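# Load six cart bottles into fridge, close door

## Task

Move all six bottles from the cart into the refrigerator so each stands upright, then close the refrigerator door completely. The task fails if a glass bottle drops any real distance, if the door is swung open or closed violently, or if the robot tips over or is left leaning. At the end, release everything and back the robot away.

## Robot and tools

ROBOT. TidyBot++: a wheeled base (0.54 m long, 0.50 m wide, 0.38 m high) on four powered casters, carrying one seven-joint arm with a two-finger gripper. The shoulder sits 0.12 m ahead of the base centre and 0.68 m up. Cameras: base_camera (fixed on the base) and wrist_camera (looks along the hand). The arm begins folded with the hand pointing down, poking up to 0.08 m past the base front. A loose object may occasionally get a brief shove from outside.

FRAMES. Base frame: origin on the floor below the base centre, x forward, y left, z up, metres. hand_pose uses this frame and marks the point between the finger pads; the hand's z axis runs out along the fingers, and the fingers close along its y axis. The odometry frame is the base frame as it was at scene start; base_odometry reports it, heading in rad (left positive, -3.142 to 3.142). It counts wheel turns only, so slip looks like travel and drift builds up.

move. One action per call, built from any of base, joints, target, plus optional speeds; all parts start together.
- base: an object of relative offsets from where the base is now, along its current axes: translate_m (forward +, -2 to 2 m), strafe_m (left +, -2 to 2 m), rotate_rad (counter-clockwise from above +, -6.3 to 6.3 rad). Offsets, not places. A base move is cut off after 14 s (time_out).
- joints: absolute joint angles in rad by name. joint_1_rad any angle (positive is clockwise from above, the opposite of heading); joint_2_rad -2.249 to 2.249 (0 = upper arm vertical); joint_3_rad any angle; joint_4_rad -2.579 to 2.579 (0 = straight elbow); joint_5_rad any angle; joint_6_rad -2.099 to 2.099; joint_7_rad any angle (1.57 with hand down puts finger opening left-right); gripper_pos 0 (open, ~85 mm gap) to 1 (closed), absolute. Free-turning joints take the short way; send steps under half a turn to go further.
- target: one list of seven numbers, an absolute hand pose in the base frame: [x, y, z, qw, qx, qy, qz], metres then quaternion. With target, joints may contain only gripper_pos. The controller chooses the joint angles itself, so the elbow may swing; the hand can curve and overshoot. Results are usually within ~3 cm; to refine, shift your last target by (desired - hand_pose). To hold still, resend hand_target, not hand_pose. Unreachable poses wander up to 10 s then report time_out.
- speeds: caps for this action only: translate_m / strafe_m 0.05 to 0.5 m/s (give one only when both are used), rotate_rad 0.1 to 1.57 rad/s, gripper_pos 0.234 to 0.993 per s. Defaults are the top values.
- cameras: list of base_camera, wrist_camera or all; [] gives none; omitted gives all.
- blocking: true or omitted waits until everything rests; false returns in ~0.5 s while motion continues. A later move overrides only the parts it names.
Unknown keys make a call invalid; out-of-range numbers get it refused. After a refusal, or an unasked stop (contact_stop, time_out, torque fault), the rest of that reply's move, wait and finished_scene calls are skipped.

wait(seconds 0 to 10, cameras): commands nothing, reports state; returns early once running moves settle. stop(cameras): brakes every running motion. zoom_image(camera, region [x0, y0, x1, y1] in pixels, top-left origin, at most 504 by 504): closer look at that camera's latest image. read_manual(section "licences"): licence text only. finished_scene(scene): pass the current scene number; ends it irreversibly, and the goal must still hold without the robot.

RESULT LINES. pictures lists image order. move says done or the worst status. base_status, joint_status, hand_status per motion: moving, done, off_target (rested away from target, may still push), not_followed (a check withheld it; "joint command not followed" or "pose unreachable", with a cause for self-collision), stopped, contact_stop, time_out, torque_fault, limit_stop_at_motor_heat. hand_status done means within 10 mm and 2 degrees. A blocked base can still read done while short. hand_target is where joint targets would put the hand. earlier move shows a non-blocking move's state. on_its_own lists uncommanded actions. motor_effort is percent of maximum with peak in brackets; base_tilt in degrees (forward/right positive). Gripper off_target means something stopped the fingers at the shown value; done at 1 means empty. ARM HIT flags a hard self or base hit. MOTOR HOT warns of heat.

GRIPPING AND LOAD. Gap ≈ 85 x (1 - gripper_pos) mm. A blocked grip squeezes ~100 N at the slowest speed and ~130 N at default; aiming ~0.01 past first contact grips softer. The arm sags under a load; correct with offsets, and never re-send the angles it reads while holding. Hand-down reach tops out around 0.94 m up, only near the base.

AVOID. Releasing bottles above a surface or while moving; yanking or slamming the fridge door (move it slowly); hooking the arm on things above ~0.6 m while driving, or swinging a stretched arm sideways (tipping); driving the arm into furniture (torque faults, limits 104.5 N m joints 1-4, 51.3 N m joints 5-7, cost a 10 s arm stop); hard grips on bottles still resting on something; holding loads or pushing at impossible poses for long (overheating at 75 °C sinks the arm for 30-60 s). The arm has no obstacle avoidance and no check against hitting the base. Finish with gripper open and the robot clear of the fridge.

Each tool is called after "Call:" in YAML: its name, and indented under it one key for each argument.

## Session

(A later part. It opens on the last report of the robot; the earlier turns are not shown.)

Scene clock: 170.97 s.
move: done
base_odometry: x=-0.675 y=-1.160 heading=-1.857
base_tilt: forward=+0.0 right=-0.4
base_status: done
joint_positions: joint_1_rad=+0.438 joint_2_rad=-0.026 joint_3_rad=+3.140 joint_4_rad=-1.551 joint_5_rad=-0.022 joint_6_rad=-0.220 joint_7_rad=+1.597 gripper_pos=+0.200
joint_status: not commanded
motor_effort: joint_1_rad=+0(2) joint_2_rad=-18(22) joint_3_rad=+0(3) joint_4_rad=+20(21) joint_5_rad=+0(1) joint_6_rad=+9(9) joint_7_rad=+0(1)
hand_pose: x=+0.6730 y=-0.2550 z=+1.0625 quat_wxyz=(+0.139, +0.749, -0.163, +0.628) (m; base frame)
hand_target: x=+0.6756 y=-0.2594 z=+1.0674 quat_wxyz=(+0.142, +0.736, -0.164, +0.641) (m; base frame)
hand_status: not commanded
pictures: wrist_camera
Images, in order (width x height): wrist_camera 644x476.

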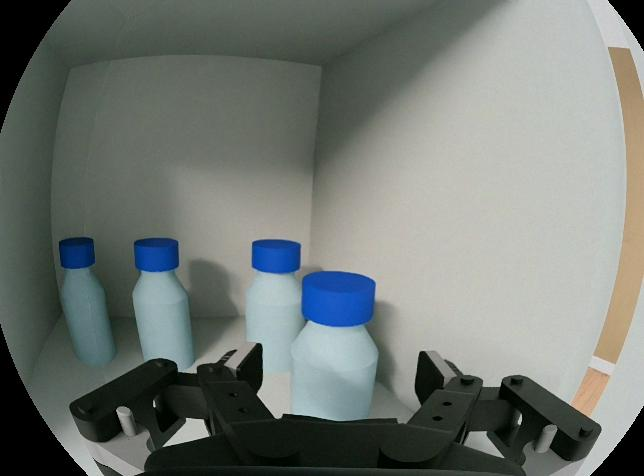

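Call:
move:
  base: {"translate_m":-0.42}
  speeds: {"translate_m":0.4}
  cameras: ["wrist_camera"]

Call:
move:
  base: {"translate_m":-0.38}
  joints: {"joint_1_rad":0,"joint_2_rad":-0.3,"joint_3_rad":3.14,"joint_4_rad":-1.75,"joint_5_rad":0,"joint_6_rad":-0.163,"joint_7_rad":1.57}
  cameras: ["wrist_camera"]

Scene clock: 176.17 s.
move: done
base_odometry: x=-0.556 y=-0.757 heading=-1.857
base_tilt: forward=+0.0 right=-0.4
base_status: done
joint_positions: joint_1_rad=+0.437 joint_2_rad=-0.027 joint_3_rad=+3.140 joint_4_rad=-1.551 joint_5_rad=-0.022 joint_6_rad=-0.219 joint_7_rad=+1.597 gripper_pos=+0.200
joint_status: not commanded
motor_effort: joint_1_rad=+0(2) joint_2_rad=-18(21) joint_3_rad=+1(2) joint_4_rad=+20(21) joint_5_rad=+0(1) joint_6_rad=+9(9) joint_7_rad=-1(1)
hand_pose: x=+0.6726 y=-0.2547 z=+1.0634 quat_wxyz=(+0.139, +0.748, -0.162, +0.628) (m; base frame)
hand_target: x=+0.6756 y=-0.2594 z=+1.0674 quat_wxyz=(+0.142, +0.736, -0.164, +0.641) (m; base frame)
hand_status: not commanded
pictures: wrist_camera
Images, in order (width x height): wrist_camera 644x476.

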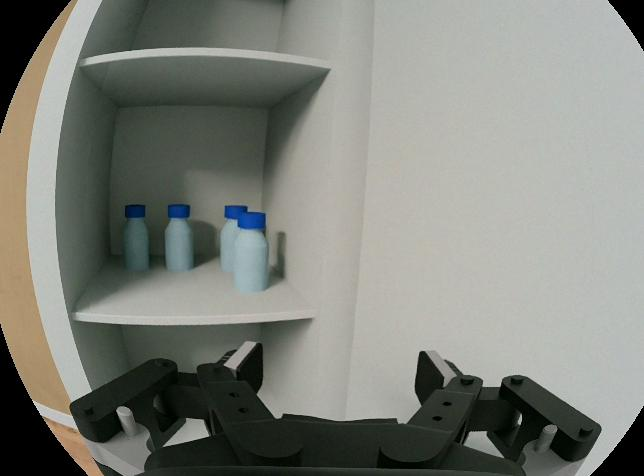

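Scene clock: 178.23 s.
move: done
base_odometry: x=-0.449 y=-0.392 heading=-1.857
base_tilt: forward=+0.0 right=-0.4
base_status: done
joint_positions: joint_1_rad=+0.012 joint_2_rad=-0.312 joint_3_rad=+3.140 joint_4_rad=-1.733 joint_5_rad=-0.022 joint_6_rad=-0.218 joint_7_rad=+1.597 gripper_pos=+0.200
joint_status: all done
motor_effort: joint_1_rad=+0(2) joint_2_rad=-9(22) joint_3_rad=+0(2) joint_4_rad=+21(21) joint_5_rad=+0(2) joint_6_rad=+8(9) joint_7_rad=+0(1)
hand_pose: x=+0.6111 y=-0.0021 z=+1.1084 quat_wxyz=(+0.003, +0.731, +0.000, +0.683) (m; base frame)
hand_target: x=+0.6177 y=+0.0023 z=+1.1085 quat_wxyz=(-0.001, +0.722, +0.000, +0.692) (m; base frame)
hand_status: not commanded
pictures: wrist_camera
Images, in order (width x height): wrist_camera 644x476.

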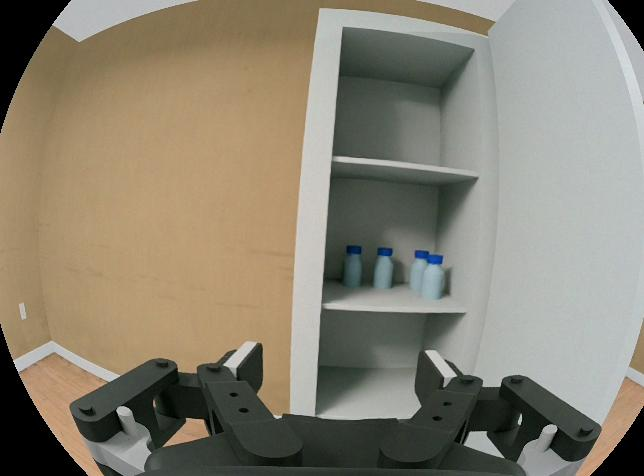

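Call:
move:
  base: {"translate_m":0.451,"strafe_m":-1.15,"rotate_rad":3.014}
  speeds: {"rotate_rad":1.0,"strafe_m":0.4}

Scene clock: 182.87 s.
move: done
base_odometry: x=-1.680 y=-0.500 heading=+1.158
base_tilt: forward=+0.0 right=-0.4
base_status: done
joint_positions: joint_1_rad=+0.002 joint_2_rad=-0.312 joint_3_rad=+3.139 joint_4_rad=-1.734 joint_5_rad=-0.022 joint_6_rad=-0.217 joint_7_rad=+1.597 gripper_pos=+0.200
joint_status: not commanded
motor_effort: joint_1_rad=+0(2) joint_2_rad=-9(10) joint_3_rad=+1(4) joint_4_rad=+20(21) joint_5_rad=+0(1) joint_6_rad=+9(9) joint_7_rad=+0(1)
hand_pose: x=+0.6112 y=+0.0034 z=+1.1076 quat_wxyz=(+0.000, +0.731, +0.004, +0.682) (m; base frame)
hand_target: x=+0.6177 y=+0.0023 z=+1.1085 quat_wxyz=(-0.001, +0.722, +0.000, +0.692) (m; base frame)
hand_status: not commanded
pictures: base_camera, wrist_camera
Images, in order (width x height): base_camera 644x364, wrist_camera 644x476.

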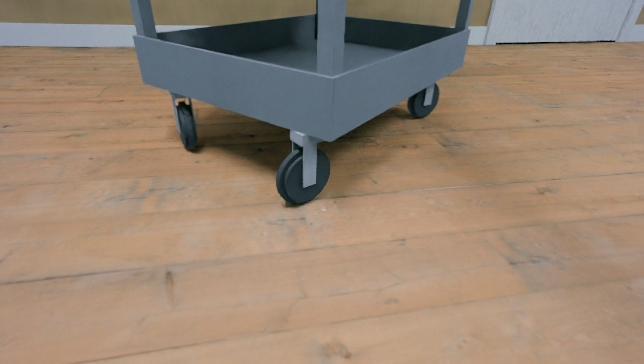

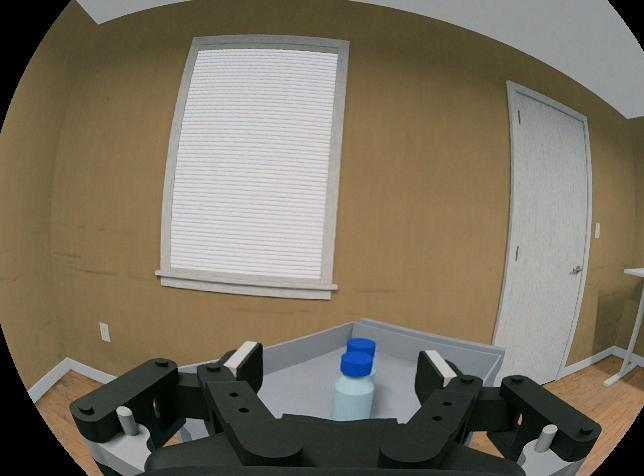

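Call:
move:
  base: {"translate_m":0.12,"strafe_m":-0.02}
  joints: {"joint_1_rad":0,"joint_2_rad":0.08,"joint_3_rad":3.14,"joint_4_rad":-1.845,"joint_5_rad":0,"joint_6_rad":0.15,"joint_7_rad":1.57,"gripper_pos":0.279}

Scene clock: 185.07 s.
move: done
base_odometry: x=-1.613 y=-0.398 heading=+1.158
base_tilt: forward=+0.0 right=-0.4
base_status: done
joint_positions: joint_1_rad=+0.002 joint_2_rad=+0.064 joint_3_rad=+3.139 joint_4_rad=-1.837 joint_5_rad=-0.022 joint_6_rad=+0.089 joint_7_rad=+1.597 gripper_pos=+0.279
joint_status: all done
motor_effort: joint_1_rad=+0(1) joint_2_rad=-20(25) joint_3_rad=+1(3) joint_4_rad=+19(22) joint_5_rad=+0(2) joint_6_rad=+8(10) joint_7_rad=+0(2)
hand_pose: x=+0.7455 y=+0.0011 z=+0.9256 quat_wxyz=(+0.002, +0.787, +0.001, +0.617) (m; base frame)
hand_target: x=+0.7523 y=+0.0023 z=+0.9290 quat_wxyz=(-0.001, +0.776, +0.000, +0.631) (m; base frame)
hand_status: not commanded
pictures: base_camera, wrist_camera
Images, in order (width x height): base_camera 644x364, wrist_camera 644x476.

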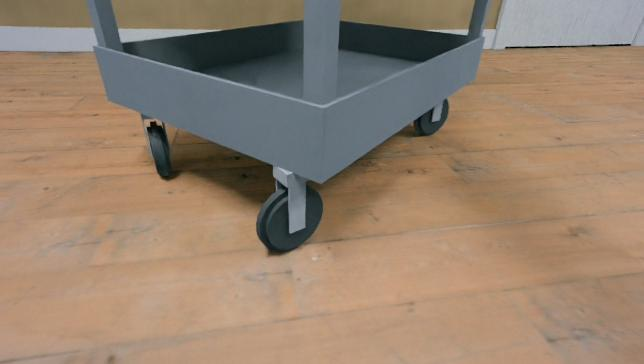

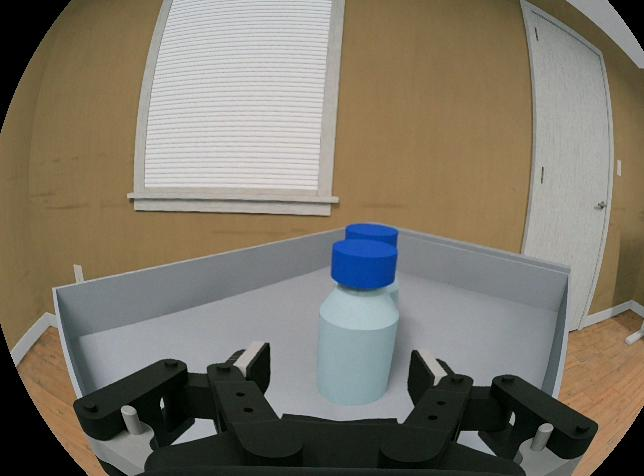

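Call:
move:
  base: {"translate_m":0.13,"strafe_m":-0.02}
  speeds: {"translate_m":0.2}

Scene clock: 186.77 s.
move: done
base_odometry: x=-1.543 y=-0.287 heading=+1.159
base_tilt: forward=+0.0 right=-0.4
base_status: done
joint_positions: joint_1_rad=+0.002 joint_2_rad=+0.066 joint_3_rad=+3.139 joint_4_rad=-1.837 joint_5_rad=-0.022 joint_6_rad=+0.093 joint_7_rad=+1.597 gripper_pos=+0.279
joint_status: not commanded
motor_effort: joint_1_rad=+0(2) joint_2_rad=-20(23) joint_3_rad=+0(3) joint_4_rad=+19(20) joint_5_rad=+0(1) joint_6_rad=+8(9) joint_7_rad=+0(1)
hand_pose: x=+0.7464 y=+0.0011 z=+0.9255 quat_wxyz=(+0.002, +0.786, +0.001, +0.618) (m; base frame)
hand_target: x=+0.7523 y=+0.0023 z=+0.9290 quat_wxyz=(-0.001, +0.776, +0.000, +0.631) (m; base frame)
hand_status: not commanded
pictures: base_camera, wrist_camera
Images, in order (width x height): base_camera 644x364, wrist_camera 644x476.

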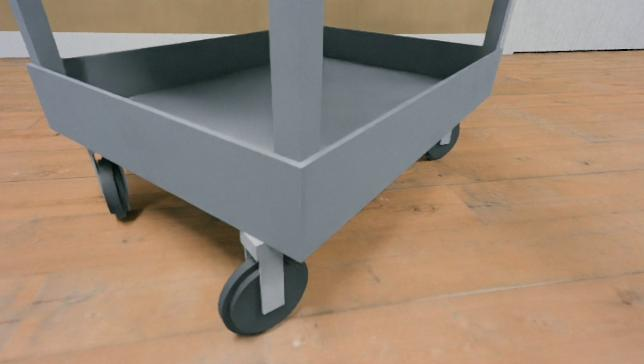

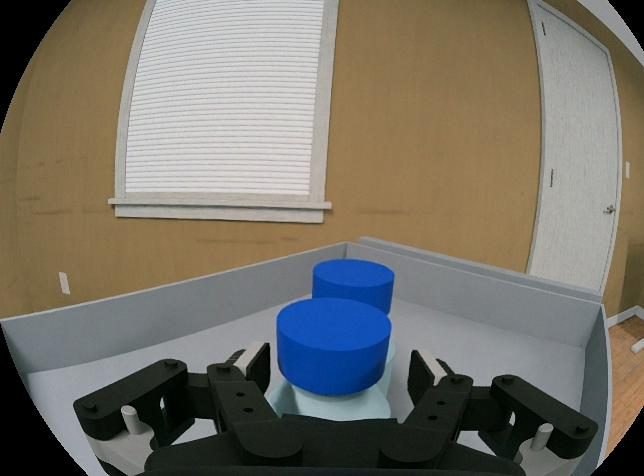

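Call:
move:
  base: {"translate_m":0.036,"strafe_m":0.003}
  speeds: {"translate_m":0.1}
  joints: {"joint_1_rad":0,"joint_2_rad":0.08,"joint_3_rad":3.14,"joint_4_rad":-1.86,"joint_5_rad":0,"joint_6_rad":0.165,"joint_7_rad":1.57}

Scene clock: 190.97 s.
move: done
base_odometry: x=-1.531 y=-0.253 heading=+1.159
base_tilt: forward=+0.0 right=-0.4
base_status: done
joint_positions: joint_1_rad=+0.002 joint_2_rad=+0.067 joint_3_rad=+3.139 joint_4_rad=-1.850 joint_5_rad=-0.022 joint_6_rad=+0.109 joint_7_rad=+1.597 gripper_pos=+0.279
joint_status: all done
motor_effort: joint_1_rad=+0(1) joint_2_rad=-20(22) joint_3_rad=+1(2) joint_4_rad=+19(20) joint_5_rad=+0(1) joint_6_rad=+8(9) joint_7_rad=+0(1)
hand_pose: x=+0.7454 y=+0.0010 z=+0.9224 quat_wxyz=(+0.002, +0.785, +0.001, +0.619) (m; base frame)
hand_target: x=+0.7506 y=+0.0023 z=+0.9246 quat_wxyz=(-0.001, +0.776, +0.000, +0.631) (m; base frame)
hand_status: not commanded
pictures: base_camera, wrist_camera
Images, in order (width x height): base_camera 644x364, wrist_camera 644x476.

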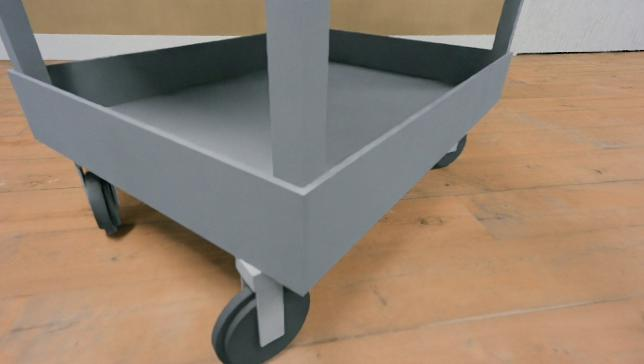

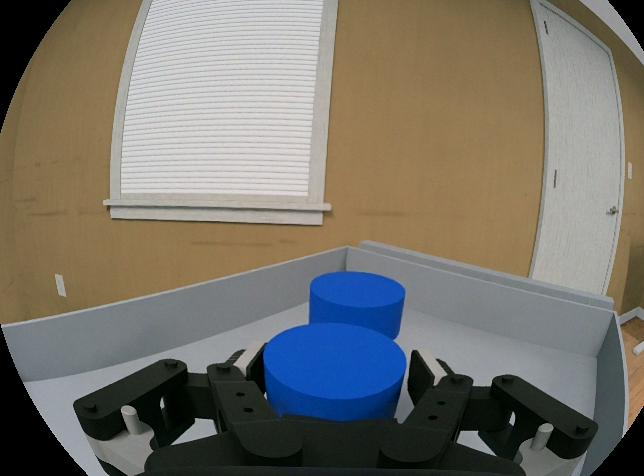

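Call:
move:
  joints: {"gripper_pos":0.45}
  speeds: {"gripper_pos":0.234}
  cameras: []

Call:
move:
  base: {"translate_m":-0.045}
  speeds: {"translate_m":0.08}
  joints: {"joint_1_rad":0,"joint_2_rad":0.033,"joint_3_rad":3.14,"joint_4_rad":-1.348,"joint_5_rad":0,"joint_6_rad":-0.43,"joint_7_rad":1.57}

Scene clock: 192.33 s.
move: off_target
base_odometry: x=-1.531 y=-0.253 heading=+1.159
base_tilt: forward=+0.0 right=-0.4
base_status: not commanded
joint_positions: joint_1_rad=-0.001 joint_2_rad=+0.067 joint_3_rad=+3.139 joint_4_rad=-1.850 joint_5_rad=-0.022 joint_6_rad=+0.111 joint_7_rad=+1.597 gripper_pos=+0.415
joint_status: gripper_pos off_target (ended at +0.415, target +0.450)
motor_effort: joint_1_rad=+1(3) joint_2_rad=-18(21) joint_3_rad=+2(3) joint_4_rad=+19(20) joint_5_rad=+0(1) joint_6_rad=+8(9) joint_7_rad=+0(1)
hand_pose: x=+0.7455 y=+0.0029 z=+0.9228 quat_wxyz=(+0.001, +0.785, +0.002, +0.619) (m; base frame)
hand_target: x=+0.7506 y=+0.0023 z=+0.9246 quat_wxyz=(-0.001, +0.776, +0.000, +0.631) (m; base frame)
hand_status: not commanded
pictures: none
No camera images: "cameras" was empty.

Scene clock: 194.33 s.
move: off_target
base_odometry: x=-1.549 y=-0.294 heading=+1.158
base_tilt: forward=+0.0 right=-0.4
base_status: done
joint_positions: joint_1_rad=-0.001 joint_2_rad=+0.065 joint_3_rad=+3.139 joint_4_rad=-1.411 joint_5_rad=-0.022 joint_6_rad=-0.390 joint_7_rad=+1.597 gripper_pos=+0.415
joint_status: joint_4_rad off_target (ended at -1.411, target -1.348); the others done
motor_effort: joint_1_rad=+0(3) joint_2_rad=-25(27) joint_3_rad=+0(3) joint_4_rad=+24(27) joint_5_rad=+0(2) joint_6_rad=+12(14) joint_7_rad=+0(2)
hand_pose: x=+0.7570 y=+0.0065 z=+1.0411 quat_wxyz=(-0.003, +0.803, +0.006, +0.596) (m; base frame)
hand_target: x=+0.7439 y=+0.0023 z=+1.0876 quat_wxyz=(-0.001, +0.787, +0.000, +0.617) (m; base frame)
hand_status: not commanded
pictures: base_camera, wrist_camera
Images, in order (width x height): base_camera 644x364, wrist_camera 644x476.

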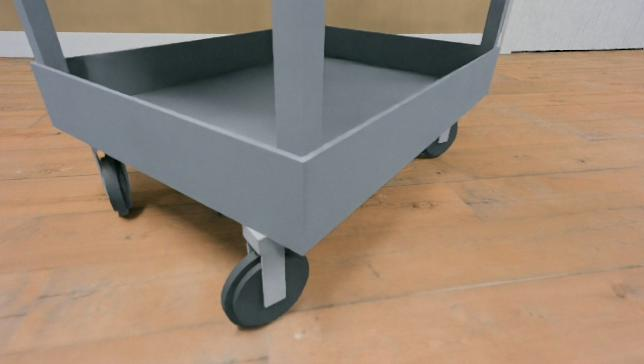

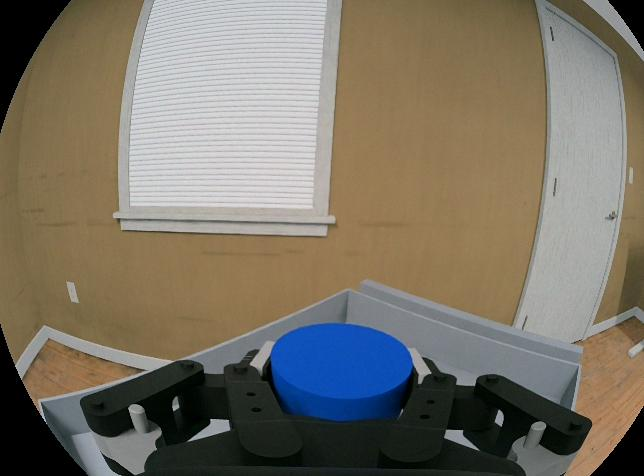

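Call:
move:
  base: {"translate_m":-0.24}
  speeds: {"translate_m":0.25}
  joints: {"joint_1_rad":0,"joint_2_rad":0.0065,"joint_3_rad":3.14,"joint_4_rad":-1.23,"joint_5_rad":0,"joint_6_rad":-0.5375,"joint_7_rad":1.57}
  cameras: ["wrist_camera"]

Scene clock: 198.00 s.
move: done
base_odometry: x=-1.645 y=-0.514 heading=+1.158
base_tilt: forward=+0.0 right=-0.4
base_status: done
joint_positions: joint_1_rad=-0.001 joint_2_rad=+0.028 joint_3_rad=+3.139 joint_4_rad=-1.290 joint_5_rad=-0.022 joint_6_rad=-0.502 joint_7_rad=+1.597 gripper_pos=+0.415
joint_status: all done
motor_effort: joint_1_rad=+0(2) joint_2_rad=-24(31) joint_3_rad=+2(2) joint_4_rad=+24(26) joint_5_rad=+0(1) joint_6_rad=+12(13) joint_7_rad=+0(2)
hand_pose: x=+0.7369 y=+0.0070 z=+1.1039 quat_wxyz=(-0.003, +0.790, +0.007, +0.613) (m; base frame)
hand_target: x=+0.7236 y=+0.0023 z=+1.1429 quat_wxyz=(-0.001, +0.775, +0.000, +0.632) (m; base frame)
hand_status: not commanded
pictures: wrist_camera
Images, in order (width x height): wrist_camera 644x476.

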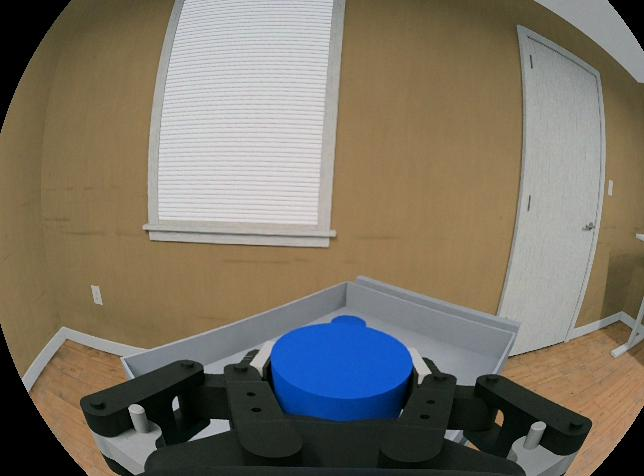

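Call:
move:
  base: {"translate_m":0.631,"strafe_m":-0.99,"rotate_rad":-3.015}
  speeds: {"rotate_rad":1.0,"strafe_m":0.4}
  joints: {"joint_1_rad":0.22,"joint_2_rad":0.0065,"joint_3_rad":3.14,"joint_4_rad":-1.23,"joint_5_rad":0,"joint_6_rad":-0.5375,"joint_7_rad":1.57}
  cameras: ["wrist_camera"]

Call:
move:
  base: {"translate_m":0.7}
  cameras: ["wrist_camera"]

Scene clock: 204.50 s.
move: done
base_odometry: x=-0.485 y=-0.333 heading=-1.858
base_tilt: forward=+0.0 right=-0.4
base_status: done
joint_positions: joint_1_rad=+0.220 joint_2_rad=+0.029 joint_3_rad=+3.134 joint_4_rad=-1.289 joint_5_rad=-0.022 joint_6_rad=-0.503 joint_7_rad=+1.597 gripper_pos=+0.415
joint_status: all done
motor_effort: joint_1_rad=+0(7) joint_2_rad=-24(28) joint_3_rad=+1(7) joint_4_rad=+24(27) joint_5_rad=+0(2) joint_6_rad=+12(13) joint_7_rad=+0(1)
hand_pose: x=+0.7240 y=-0.1256 z=+1.1039 quat_wxyz=(+0.063, +0.786, -0.078, +0.610) (m; base frame)
hand_target: x=+0.7095 y=-0.1297 z=+1.1429 quat_wxyz=(+0.069, +0.771, -0.085, +0.628) (m; base frame)
hand_status: not commanded
pictures: wrist_camera
Images, in order (width x height): wrist_camera 644x476.

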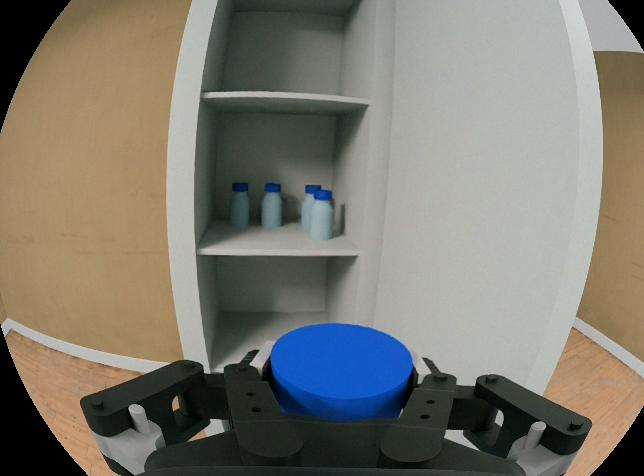

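Scene clock: 207.23 s.
move: done
base_odometry: x=-0.683 y=-1.004 heading=-1.857
base_tilt: forward=+0.0 right=-0.4
base_status: done
joint_positions: joint_1_rad=+0.220 joint_2_rad=+0.027 joint_3_rad=+3.134 joint_4_rad=-1.289 joint_5_rad=-0.022 joint_6_rad=-0.505 joint_7_rad=+1.597 gripper_pos=+0.415
joint_status: not commanded
motor_effort: joint_1_rad=+1(1) joint_2_rad=-24(28) joint_3_rad=+1(2) joint_4_rad=+24(26) joint_5_rad=+1(1) joint_6_rad=+12(13) joint_7_rad=+0(1)
hand_pose: x=+0.7233 y=-0.1257 z=+1.1044 quat_wxyz=(+0.063, +0.786, -0.078, +0.610) (m; base frame)
hand_target: x=+0.7095 y=-0.1297 z=+1.1429 quat_wxyz=(+0.069, +0.771, -0.085, +0.628) (m; base frame)
hand_status: not commanded
pictures: wrist_camera
Images, in order (width x height): wrist_camera 644x476.

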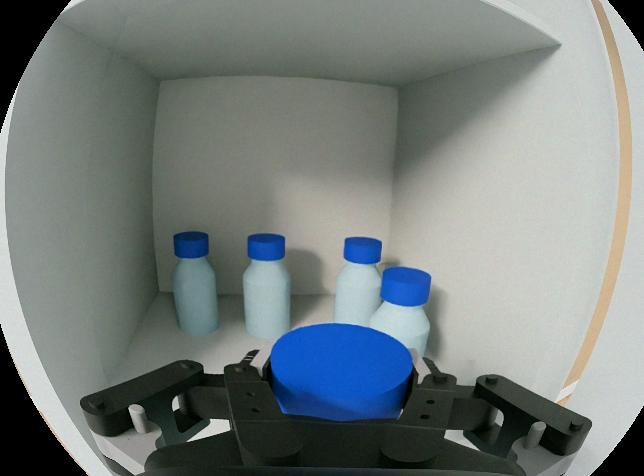

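Call:
move:
  base: {"translate_m":0.214}
  speeds: {"translate_m":0.25}
  joints: {"joint_1_rad":0.22,"joint_2_rad":-0.02,"joint_3_rad":3.14,"joint_4_rad":-1.40,"joint_5_rad":0,"joint_6_rad":-0.31,"joint_7_rad":1.57}
  cameras: ["wrist_camera"]

Scene clock: 209.47 s.
move: done
base_odometry: x=-0.743 y=-1.209 heading=-1.856
base_tilt: forward=+0.0 right=-0.4
base_status: done
joint_positions: joint_1_rad=+0.220 joint_2_rad=+0.007 joint_3_rad=+3.134 joint_4_rad=-1.418 joint_5_rad=-0.022 joint_6_rad=-0.396 joint_7_rad=+1.597 gripper_pos=+0.415
joint_status: all done
motor_effort: joint_1_rad=+0(2) joint_2_rad=-23(27) joint_3_rad=+2(2) joint_4_rad=+25(26) joint_5_rad=+0(1) joint_6_rad=+13(13) joint_7_rad=+0(1)
hand_pose: x=+0.7214 y=-0.1259 z=+1.0714 quat_wxyz=(+0.063, +0.786, -0.079, +0.610) (m; base frame)
hand_target: x=+0.7141 y=-0.1307 z=+1.1251 quat_wxyz=(+0.072, +0.743, -0.082, +0.660) (m; base frame)
hand_status: not commanded
pictures: wrist_camera
Images, in order (width x height): wrist_camera 644x476.

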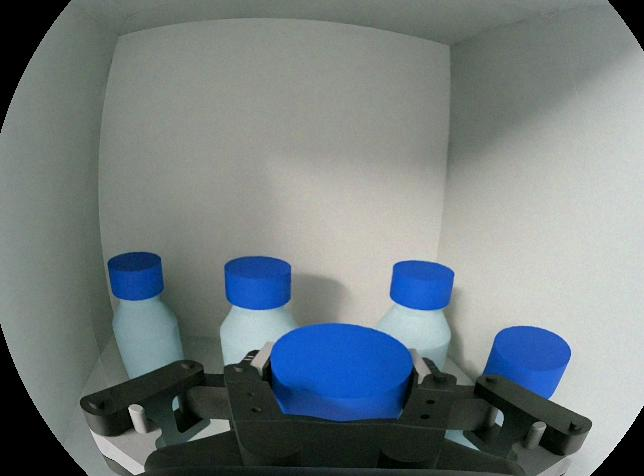

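Call:
move:
  base: {"strafe_m":0.012}
  speeds: {"strafe_m":0.1}
  joints: {"joint_1_rad":0.22,"joint_2_rad":-0.02,"joint_3_rad":3.14,"joint_4_rad":-1.45,"joint_5_rad":0,"joint_6_rad":-0.26,"joint_7_rad":1.57}
  cameras: ["wrist_camera"]

Call:
zoom_image:
  camera: "wrist_camera"
  region: [380, 300, 620, 476]

Scene clock: 211.00 s.
move: done
base_odometry: x=-0.732 y=-1.213 heading=-1.857
base_tilt: forward=+0.0 right=-0.4
base_status: done
joint_positions: joint_1_rad=+0.218 joint_2_rad=+0.005 joint_3_rad=+3.134 joint_4_rad=-1.466 joint_5_rad=-0.022 joint_6_rad=-0.346 joint_7_rad=+1.597 gripper_pos=+0.415
joint_status: all done
motor_effort: joint_1_rad=+0(3) joint_2_rad=-23(26) joint_3_rad=+0(3) joint_4_rad=+25(26) joint_5_rad=+0(1) joint_6_rad=+12(13) joint_7_rad=-1(1)
hand_pose: x=+0.7229 y=-0.1256 z=+1.0578 quat_wxyz=(+0.063, +0.785, -0.079, +0.611) (m; base frame)
hand_target: x=+0.7167 y=-0.1312 z=+1.1096 quat_wxyz=(+0.072, +0.743, -0.082, +0.660) (m; base frame)
hand_status: not commanded
pictures: wrist_camera
Images, in order (width x height): wrist_camera 644x476.

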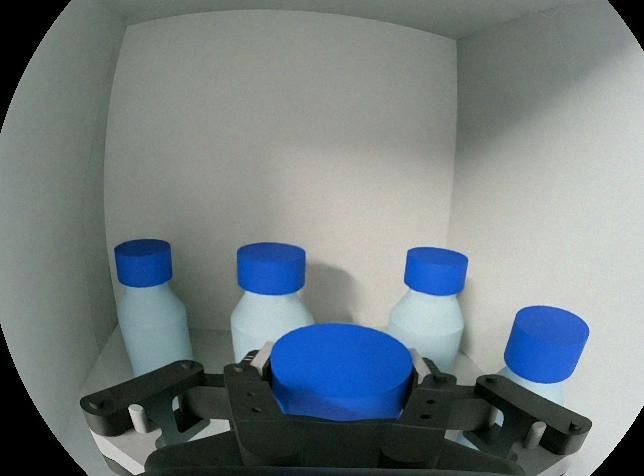

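Scaled by 2.100.

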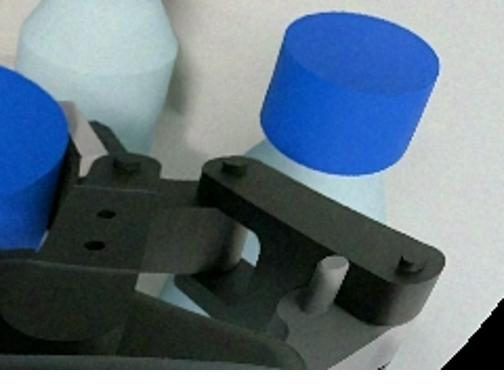

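Call:
move:
  joints: {"joint_1_rad":0.22,"joint_2_rad":-0.02,"joint_3_rad":3.14,"joint_4_rad":-1.48,"joint_5_rad":0,"joint_6_rad":-0.23,"joint_7_rad":1.57}
  cameras: []

Call:
move:
  joints: {"joint_1_rad":0.22,"joint_2_rad":-0.02,"joint_3_rad":3.14,"joint_4_rad":-1.51,"joint_5_rad":0,"joint_6_rad":-0.20,"joint_7_rad":1.57}
  cameras: []

Call:
move:
  joints: {"joint_1_rad":0.22,"joint_2_rad":-0.02,"joint_3_rad":3.14,"joint_4_rad":-1.54,"joint_5_rad":0,"joint_6_rad":-0.175,"joint_7_rad":1.57}
  cameras: []

Call:
move:
  joints: {"joint_1_rad":0.22,"joint_2_rad":-0.02,"joint_3_rad":3.14,"joint_4_rad":-1.565,"joint_5_rad":0,"joint_6_rad":-0.165,"joint_7_rad":1.57}
  cameras: []

Scene clock: 212.13 s.
move: done
base_odometry: x=-0.732 y=-1.213 heading=-1.857
base_tilt: forward=+0.0 right=-0.4
base_status: not commanded
joint_positions: joint_1_rad=+0.218 joint_2_rad=+0.005 joint_3_rad=+3.134 joint_4_rad=-1.491 joint_5_rad=-0.022 joint_6_rad=-0.311 joint_7_rad=+1.597 gripper_pos=+0.415
joint_status: all done
motor_effort: joint_1_rad=+0(1) joint_2_rad=-24(24) joint_3_rad=+1(2) joint_4_rad=+25(26) joint_5_rad=+0(1) joint_6_rad=+12(13) joint_7_rad=-1(1)
hand_pose: x=+0.7242 y=-0.1261 z=+1.0531 quat_wxyz=(+0.064, +0.782, -0.079, +0.615) (m; base frame)
hand_target: x=+0.7178 y=-0.1315 z=+1.1002 quat_wxyz=(+0.072, +0.743, -0.082, +0.660) (m; base frame)
hand_status: not commanded
pictures: none
No camera images: "cameras" was empty.

Scene clock: 212.77 s.
move: done
base_odometry: x=-0.732 y=-1.213 heading=-1.857
base_tilt: forward=+0.0 right=-0.4
base_status: not commanded
joint_positions: joint_1_rad=+0.218 joint_2_rad=+0.001 joint_3_rad=+3.134 joint_4_rad=-1.512 joint_5_rad=-0.022 joint_6_rad=-0.277 joint_7_rad=+1.597 gripper_pos=+0.415
joint_status: all done
motor_effort: joint_1_rad=+0(1) joint_2_rad=-20(23) joint_3_rad=+1(2) joint_4_rad=+23(25) joint_5_rad=+0(1) joint_6_rad=+11(12) joint_7_rad=+0(1)
hand_pose: x=+0.7239 y=-0.1262 z=+1.0532 quat_wxyz=(+0.065, +0.776, -0.078, +0.622) (m; base frame)
hand_target: x=+0.7187 y=-0.1317 z=+1.0908 quat_wxyz=(+0.072, +0.744, -0.082, +0.660) (m; base frame)
hand_status: not commanded
pictures: none
No camera images: "cameras" was empty.

Scene clock: 213.40 s.
move: done
base_odometry: x=-0.732 y=-1.213 heading=-1.857
base_tilt: forward=+0.0 right=-0.4
base_status: not commanded
joint_positions: joint_1_rad=+0.218 joint_2_rad=-0.006 joint_3_rad=+3.134 joint_4_rad=-1.534 joint_5_rad=-0.022 joint_6_rad=-0.245 joint_7_rad=+1.597 gripper_pos=+0.415
joint_status: all done
motor_effort: joint_1_rad=+1(2) joint_2_rad=-19(21) joint_3_rad=+3(3) joint_4_rad=+22(23) joint_5_rad=+1(3) joint_6_rad=+11(11) joint_7_rad=+0(1)
hand_pose: x=+0.7223 y=-0.1260 z=+1.0537 quat_wxyz=(+0.066, +0.771, -0.078, +0.629) (m; base frame)
hand_target: x=+0.7191 y=-0.1318 z=+1.0799 quat_wxyz=(+0.072, +0.745, -0.082, +0.658) (m; base frame)
hand_status: not commanded
pictures: none
No camera images: "cameras" was empty.

Scene clock: 214.00 s.
move: done
base_odometry: x=-0.732 y=-1.213 heading=-1.857
base_tilt: forward=+0.0 right=-0.4
base_status: not commanded
joint_positions: joint_1_rad=+0.218 joint_2_rad=-0.012 joint_3_rad=+3.134 joint_4_rad=-1.549 joint_5_rad=-0.022 joint_6_rad=-0.225 joint_7_rad=+1.597 gripper_pos=+0.415
joint_status: all done
motor_effort: joint_1_rad=+2(2) joint_2_rad=-18(20) joint_3_rad=+2(3) joint_4_rad=+20(22) joint_5_rad=+1(2) joint_6_rad=+9(11) joint_7_rad=+0(1)
hand_pose: x=+0.7206 y=-0.1258 z=+1.0540 quat_wxyz=(+0.067, +0.767, -0.078, +0.633) (m; base frame)
hand_target: x=+0.7188 y=-0.1317 z=+1.0674 quat_wxyz=(+0.071, +0.750, -0.083, +0.652) (m; base frame)
hand_status: not commanded
pictures: none
No camera images: "cameras" was empty.

Call:
move:
  joints: {"gripper_pos":0.26}
  speeds: {"gripper_pos":0.234}
  cameras: ["wrist_camera"]

Call:
move:
  base: {"translate_m":-0.11,"strafe_m":0.0246}
  speeds: {"translate_m":0.12}
  cameras: ["wrist_camera"]

Scene clock: 215.37 s.
move: done
base_odometry: x=-0.732 y=-1.213 heading=-1.857
base_tilt: forward=+0.0 right=-0.4
base_status: not commanded
joint_positions: joint_1_rad=+0.218 joint_2_rad=-0.012 joint_3_rad=+3.134 joint_4_rad=-1.550 joint_5_rad=-0.022 joint_6_rad=-0.222 joint_7_rad=+1.597 gripper_pos=+0.259
joint_status: all done
motor_effort: joint_1_rad=+0(2) joint_2_rad=-18(20) joint_3_rad=+1(4) joint_4_rad=+20(21) joint_5_rad=+0(1) joint_6_rad=+9(9) joint_7_rad=+0(1)
hand_pose: x=+0.7207 y=-0.1259 z=+1.0547 quat_wxyz=(+0.067, +0.767, -0.078, +0.634) (m; base frame)
hand_target: x=+0.7188 y=-0.1317 z=+1.0674 quat_wxyz=(+0.071, +0.750, -0.083, +0.652) (m; base frame)
hand_status: not commanded
pictures: wrist_camera
Images, in order (width x height): wrist_camera 644x476.

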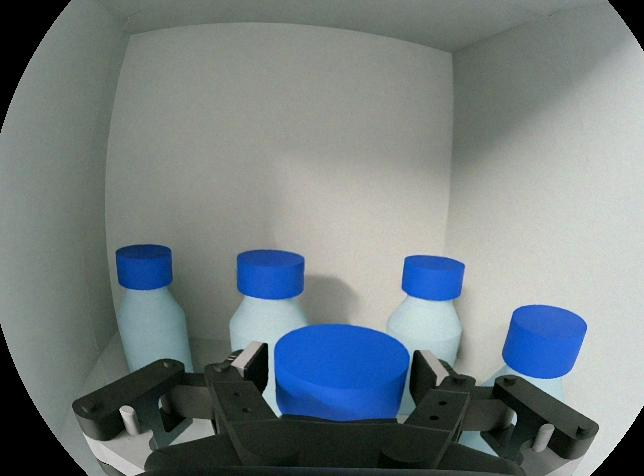

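Scene clock: 216.90 s.
move: done
base_odometry: x=-0.677 y=-1.114 heading=-1.857
base_tilt: forward=+0.0 right=-0.4
base_status: done
joint_positions: joint_1_rad=+0.218 joint_2_rad=-0.022 joint_3_rad=+3.134 joint_4_rad=-1.551 joint_5_rad=-0.022 joint_6_rad=-0.221 joint_7_rad=+1.597 gripper_pos=+0.259
joint_status: not commanded
motor_effort: joint_1_rad=+0(1) joint_2_rad=-18(24) joint_3_rad=+2(2) joint_4_rad=+20(21) joint_5_rad=+0(1) joint_6_rad=+8(9) joint_7_rad=+0(1)
hand_pose: x=+0.7170 y=-0.1251 z=+1.0604 quat_wxyz=(+0.067, +0.763, -0.077, +0.638) (m; base frame)
hand_target: x=+0.7188 y=-0.1317 z=+1.0674 quat_wxyz=(+0.071, +0.750, -0.083, +0.652) (m; base frame)
hand_status: not commanded
pictures: wrist_camera
Images, in order (width x height): wrist_camera 644x476.

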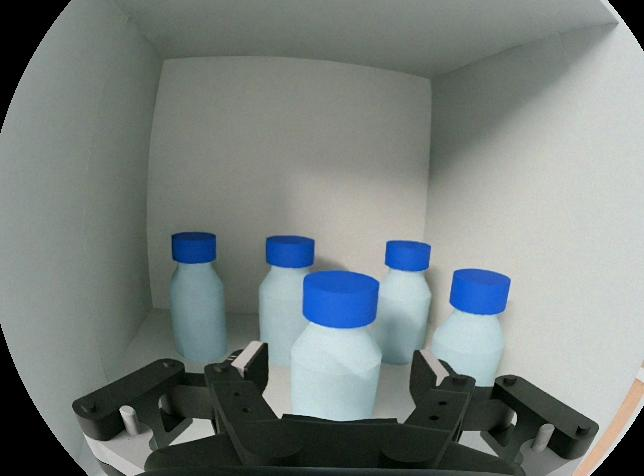

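Call:
move:
  base: {"translate_m":-0.42}
  speeds: {"translate_m":0.45}
  cameras: []

Call:
move:
  base: {"translate_m":-0.33}
  joints: {"joint_1_rad":0,"joint_2_rad":-0.3,"joint_3_rad":3.14,"joint_4_rad":-1.75,"joint_5_rad":0,"joint_6_rad":-0.163,"joint_7_rad":1.57}
  cameras: ["wrist_camera"]

Scene clock: 219.53 s.
move: done
base_odometry: x=-0.558 y=-0.711 heading=-1.857
base_tilt: forward=+0.0 right=-0.4
base_status: done
joint_positions: joint_1_rad=+0.218 joint_2_rad=-0.030 joint_3_rad=+3.134 joint_4_rad=-1.552 joint_5_rad=-0.022 joint_6_rad=-0.219 joint_7_rad=+1.597 gripper_pos=+0.259
joint_status: not commanded
motor_effort: joint_1_rad=+0(1) joint_2_rad=-18(21) joint_3_rad=+1(2) joint_4_rad=+20(21) joint_5_rad=+0(1) joint_6_rad=+8(9) joint_7_rad=+0(1)
hand_pose: x=+0.7144 y=-0.1245 z=+1.0649 quat_wxyz=(+0.068, +0.761, -0.077, +0.641) (m; base frame)
hand_target: x=+0.7188 y=-0.1317 z=+1.0674 quat_wxyz=(+0.071, +0.750, -0.083, +0.652) (m; base frame)
hand_status: not commanded
pictures: none
No camera images: "cameras" was empty.

Scene clock: 221.60 s.
move: done
base_odometry: x=-0.465 y=-0.395 heading=-1.857
base_tilt: forward=+0.0 right=-0.4
base_status: done
joint_positions: joint_1_rad=+0.012 joint_2_rad=-0.315 joint_3_rad=+3.134 joint_4_rad=-1.734 joint_5_rad=-0.022 joint_6_rad=-0.218 joint_7_rad=+1.597 gripper_pos=+0.259
joint_status: all done
motor_effort: joint_1_rad=+0(2) joint_2_rad=-9(22) joint_3_rad=+1(3) joint_4_rad=+20(21) joint_5_rad=+0(2) joint_6_rad=+9(9) joint_7_rad=+0(1)
hand_pose: x=+0.6101 y=+0.0012 z=+1.1090 quat_wxyz=(+0.003, +0.730, +0.002, +0.683) (m; base frame)
hand_target: x=+0.6177 y=+0.0023 z=+1.1085 quat_wxyz=(-0.001, +0.722, +0.000, +0.692) (m; base frame)
hand_status: not commanded
pictures: wrist_camera
Images, in order (width x height): wrist_camera 644x476.

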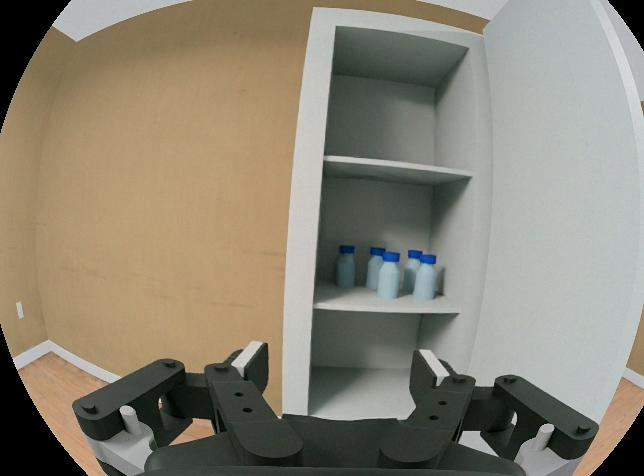

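Call:
move:
  base: {"translate_m":0.033,"strafe_m":-0.273,"rotate_rad":-2.369}
  cameras: []

Call:
move:
  base: {"translate_m":0.1}
  speeds: {"translate_m":0.15}
  joints: {"joint_1_rad":0,"joint_2_rad":0.08,"joint_3_rad":3.14,"joint_4_rad":-1.845,"joint_5_rad":0,"joint_6_rad":0.15,"joint_7_rad":1.57,"gripper_pos":0.22}
  cameras: ["wrist_camera"]

Scene clock: 225.07 s.
move: done
base_odometry: x=-0.736 y=-0.349 heading=+2.058
base_tilt: forward=+0.0 right=-0.4
base_status: done
joint_positions: joint_1_rad=+0.004 joint_2_rad=-0.304 joint_3_rad=+3.141 joint_4_rad=-1.735 joint_5_rad=-0.022 joint_6_rad=-0.217 joint_7_rad=+1.597 gripper_pos=+0.259
joint_status: not commanded
motor_effort: joint_1_rad=+1(2) joint_2_rad=-9(13) joint_3_rad=+1(5) joint_4_rad=+20(21) joint_5_rad=+0(1) joint_6_rad=+9(9) joint_7_rad=+0(1)
hand_pose: x=+0.6146 y=+0.0014 z=+1.1029 quat_wxyz=(+0.001, +0.734, +0.002, +0.679) (m; base frame)
hand_target: x=+0.6177 y=+0.0023 z=+1.1085 quat_wxyz=(-0.001, +0.722, +0.000, +0.692) (m; base frame)
hand_status: not commanded
pictures: none
No camera images: "cameras" was empty.

Scene clock: 226.73 s.
move: done
base_odometry: x=-0.783 y=-0.261 heading=+2.057
base_tilt: forward=+0.0 right=-0.4
base_status: done
joint_positions: joint_1_rad=+0.004 joint_2_rad=+0.066 joint_3_rad=+3.141 joint_4_rad=-1.837 joint_5_rad=-0.022 joint_6_rad=+0.089 joint_7_rad=+1.597 gripper_pos=+0.219
joint_status: all done
motor_effort: joint_1_rad=+0(1) joint_2_rad=-20(24) joint_3_rad=+1(3) joint_4_rad=+19(22) joint_5_rad=+0(2) joint_6_rad=+8(10) joint_7_rad=+0(1)
hand_pose: x=+0.7462 y=-0.0011 z=+0.9242 quat_wxyz=(+0.003, +0.788, +0.000, +0.616) (m; base frame)
hand_target: x=+0.7523 y=+0.0023 z=+0.9290 quat_wxyz=(-0.001, +0.776, +0.000, +0.631) (m; base frame)
hand_status: not commanded
pictures: wrist_camera
Images, in order (width x height): wrist_camera 644x476.

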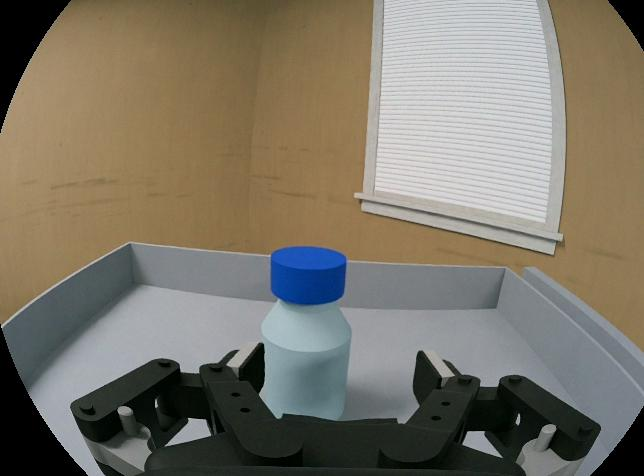

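Call:
move:
  base: {"translate_m":0.11,"strafe_m":0.024}
  speeds: {"translate_m":0.2}
  joints: {"joint_1_rad":0,"joint_2_rad":0.08,"joint_3_rad":3.14,"joint_4_rad":-1.86,"joint_5_rad":0,"joint_6_rad":0.165,"joint_7_rad":1.57}
  cameras: ["wrist_camera"]

Scene clock: 228.23 s.
move: done
base_odometry: x=-0.855 y=-0.174 heading=+2.056
base_tilt: forward=+0.0 right=-0.4
base_status: done
joint_positions: joint_1_rad=+0.004 joint_2_rad=+0.067 joint_3_rad=+3.141 joint_4_rad=-1.851 joint_5_rad=-0.022 joint_6_rad=+0.109 joint_7_rad=+1.597 gripper_pos=+0.219
joint_status: all done
motor_effort: joint_1_rad=+0(2) joint_2_rad=-20(24) joint_3_rad=+0(2) joint_4_rad=+19(21) joint_5_rad=+0(1) joint_6_rad=+8(9) joint_7_rad=-1(1)
hand_pose: x=+0.7453 y=-0.0012 z=+0.9213 quat_wxyz=(+0.003, +0.786, +0.000, +0.618) (m; base frame)
hand_target: x=+0.7506 y=+0.0023 z=+0.9246 quat_wxyz=(-0.001, +0.776, +0.000, +0.631) (m; base frame)
hand_status: not commanded
pictures: wrist_camera
Images, in order (width x height): wrist_camera 644x476.

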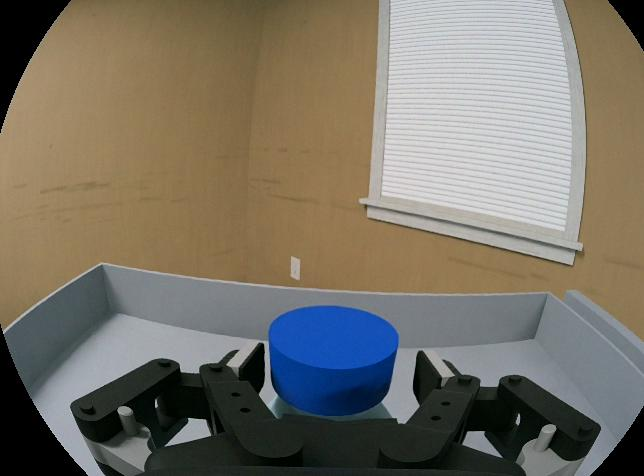

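Call:
move:
  base: {"translate_m":0.018,"strafe_m":0.003}
  speeds: {"translate_m":0.1}
  cameras: ["wrist_camera"]

Call:
move:
  joints: {"gripper_pos":0.45}
  speeds: {"gripper_pos":0.234}
  cameras: ["wrist_camera"]

Scene clock: 229.30 s.
move: done
base_odometry: x=-0.866 y=-0.160 heading=+2.056
base_tilt: forward=+0.0 right=-0.4
base_status: done
joint_positions: joint_1_rad=+0.003 joint_2_rad=+0.073 joint_3_rad=+3.141 joint_4_rad=-1.851 joint_5_rad=-0.022 joint_6_rad=+0.111 joint_7_rad=+1.597 gripper_pos=+0.219
joint_status: not commanded
motor_effort: joint_1_rad=+0(2) joint_2_rad=-20(24) joint_3_rad=+0(2) joint_4_rad=+19(20) joint_5_rad=+0(1) joint_6_rad=+8(9) joint_7_rad=+0(1)
hand_pose: x=+0.7467 y=-0.0011 z=+0.9182 quat_wxyz=(+0.003, +0.787, +0.000, +0.616) (m; base frame)
hand_target: x=+0.7506 y=+0.0023 z=+0.9246 quat_wxyz=(-0.001, +0.776, +0.000, +0.631) (m; base frame)
hand_status: not commanded
pictures: wrist_camera
Images, in order (width x height): wrist_camera 644x476.

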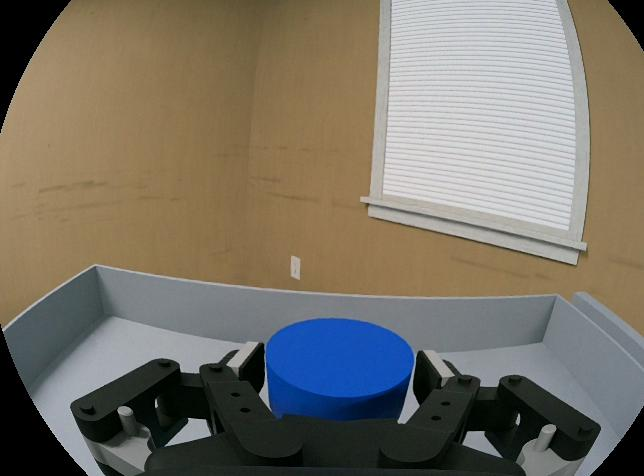

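Scene clock: 230.60 s.
move: off_target
base_odometry: x=-0.866 y=-0.160 heading=+2.056
base_tilt: forward=+0.0 right=-0.4
base_status: not commanded
joint_positions: joint_1_rad=+0.003 joint_2_rad=+0.073 joint_3_rad=+3.141 joint_4_rad=-1.851 joint_5_rad=-0.022 joint_6_rad=+0.111 joint_7_rad=+1.597 gripper_pos=+0.415
joint_status: gripper_pos off_target (ended at +0.415, target +0.450)
motor_effort: joint_1_rad=+0(2) joint_2_rad=-20(21) joint_3_rad=+1(2) joint_4_rad=+19(20) joint_5_rad=+0(1) joint_6_rad=+8(9) joint_7_rad=+0(1)
hand_pose: x=+0.7468 y=-0.0005 z=+0.9184 quat_wxyz=(+0.003, +0.787, +0.000, +0.617) (m; base frame)
hand_target: x=+0.7506 y=+0.0023 z=+0.9246 quat_wxyz=(-0.001, +0.776, +0.000, +0.631) (m; base frame)
hand_status: not commanded
pictures: wrist_camera
Images, in order (width x height): wrist_camera 644x476.

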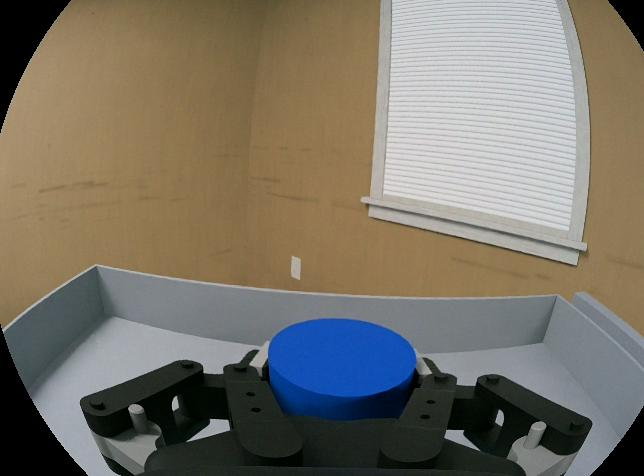

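Call:
move:
  base: {"translate_m":-0.04}
  speeds: {"translate_m":0.1}
  joints: {"joint_1_rad":0,"joint_2_rad":0.033,"joint_3_rad":3.14,"joint_4_rad":-1.348,"joint_5_rad":0,"joint_6_rad":-0.43,"joint_7_rad":1.57}
  cameras: []

Call:
move:
  base: {"translate_m":-0.1}
  speeds: {"translate_m":0.2}
  joints: {"joint_1_rad":0,"joint_2_rad":0.0065,"joint_3_rad":3.14,"joint_4_rad":-1.23,"joint_5_rad":0,"joint_6_rad":-0.5375,"joint_7_rad":1.57}
  cameras: ["wrist_camera"]

Scene clock: 233.07 s.
move: done
base_odometry: x=-0.848 y=-0.195 heading=+2.056
base_tilt: forward=+0.0 right=-0.4
base_status: done
joint_positions: joint_1_rad=+0.002 joint_2_rad=+0.059 joint_3_rad=+3.141 joint_4_rad=-1.402 joint_5_rad=-0.022 joint_6_rad=-0.385 joint_7_rad=+1.597 gripper_pos=+0.415
joint_status: all done
motor_effort: joint_1_rad=+0(2) joint_2_rad=-24(28) joint_3_rad=+1(3) joint_4_rad=+23(25) joint_5_rad=+0(1) joint_6_rad=+11(13) joint_7_rad=+0(2)
hand_pose: x=+0.7557 y=+0.0029 z=+1.0519 quat_wxyz=(-0.001, +0.797, +0.004, +0.604) (m; base frame)
hand_target: x=+0.7439 y=+0.0023 z=+1.0876 quat_wxyz=(-0.001, +0.787, +0.000, +0.617) (m; base frame)
hand_status: not commanded
pictures: none
No camera images: "cameras" was empty.

Scene clock: 234.47 s.
move: done
base_odometry: x=-0.802 y=-0.284 heading=+2.056
base_tilt: forward=+0.0 right=-0.4
base_status: done
joint_positions: joint_1_rad=+0.002 joint_2_rad=+0.012 joint_3_rad=+3.141 joint_4_rad=-1.279 joint_5_rad=-0.022 joint_6_rad=-0.495 joint_7_rad=+1.597 gripper_pos=+0.415
joint_status: all done
motor_effort: joint_1_rad=+0(1) joint_2_rad=-21(29) joint_3_rad=+1(2) joint_4_rad=+24(25) joint_5_rad=+0(1) joint_6_rad=+11(12) joint_7_rad=+0(1)
hand_pose: x=+0.7303 y=+0.0036 z=+1.1229 quat_wxyz=(-0.001, +0.779, +0.005, +0.627) (m; base frame)
hand_target: x=+0.7236 y=+0.0023 z=+1.1429 quat_wxyz=(-0.001, +0.775, +0.000, +0.632) (m; base frame)
hand_status: not commanded
pictures: wrist_camera
Images, in order (width x height): wrist_camera 644x476.

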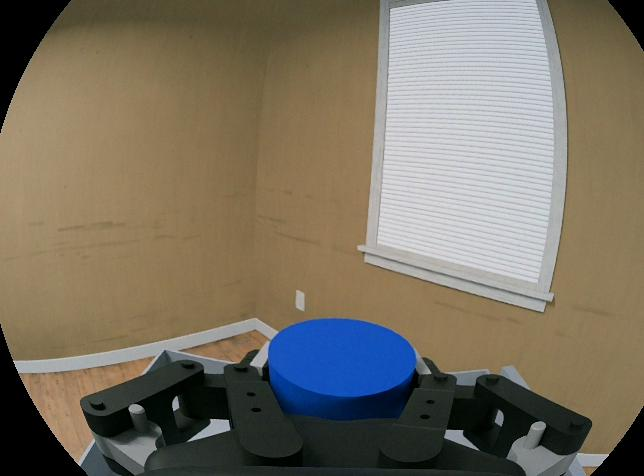

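Call:
move:
  base: {"translate_m":-0.191,"strafe_m":-0.258,"rotate_rad":2.369}
  speeds: {"rotate_rad":1.1}
  cameras: []

Call:
move:
  base: {"translate_m":0.7}
  cameras: ["wrist_camera"]

Scene clock: 238.20 s.
move: done
base_odometry: x=-0.484 y=-0.333 heading=-1.859
base_tilt: forward=+0.0 right=-0.4
base_status: done
joint_positions: joint_1_rad=-0.003 joint_2_rad=+0.013 joint_3_rad=+3.140 joint_4_rad=-1.279 joint_5_rad=-0.021 joint_6_rad=-0.497 joint_7_rad=+1.597 gripper_pos=+0.415
joint_status: not commanded
motor_effort: joint_1_rad=+1(3) joint_2_rad=-22(26) joint_3_rad=+1(4) joint_4_rad=+23(24) joint_5_rad=+0(1) joint_6_rad=+11(12) joint_7_rad=+0(1)
hand_pose: x=+0.7307 y=+0.0078 z=+1.1216 quat_wxyz=(-0.003, +0.780, +0.008, +0.626) (m; base frame)
hand_target: x=+0.7236 y=+0.0023 z=+1.1429 quat_wxyz=(-0.001, +0.775, +0.000, +0.632) (m; base frame)
hand_status: not commanded
pictures: none
No camera images: "cameras" was empty.

Scene clock: 240.90 s.
move: done
base_odometry: x=-0.683 y=-1.004 heading=-1.858
base_tilt: forward=+0.0 right=-0.4
base_status: done
joint_positions: joint_1_rad=-0.003 joint_2_rad=+0.015 joint_3_rad=+3.140 joint_4_rad=-1.279 joint_5_rad=-0.021 joint_6_rad=-0.499 joint_7_rad=+1.597 gripper_pos=+0.415
joint_status: not commanded
motor_effort: joint_1_rad=+0(1) joint_2_rad=-22(26) joint_3_rad=+0(2) joint_4_rad=+23(24) joint_5_rad=+0(1) joint_6_rad=+12(12) joint_7_rad=+0(1)
hand_pose: x=+0.7315 y=+0.0077 z=+1.1198 quat_wxyz=(-0.003, +0.781, +0.008, +0.624) (m; base frame)
hand_target: x=+0.7236 y=+0.0023 z=+1.1429 quat_wxyz=(-0.001, +0.775, +0.000, +0.632) (m; base frame)
hand_status: not commanded
pictures: wrist_camera
Images, in order (width x height): wrist_camera 644x476.

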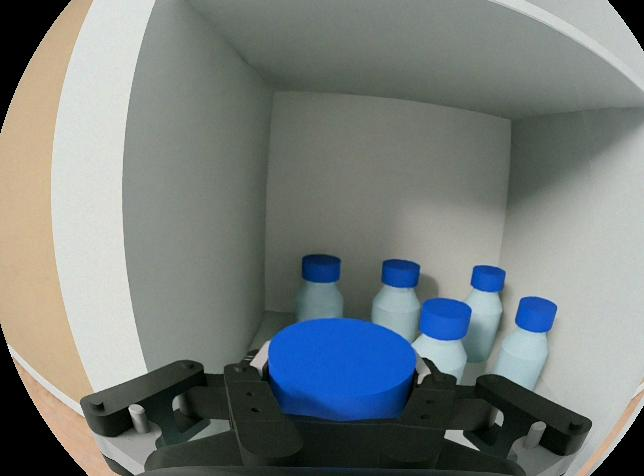

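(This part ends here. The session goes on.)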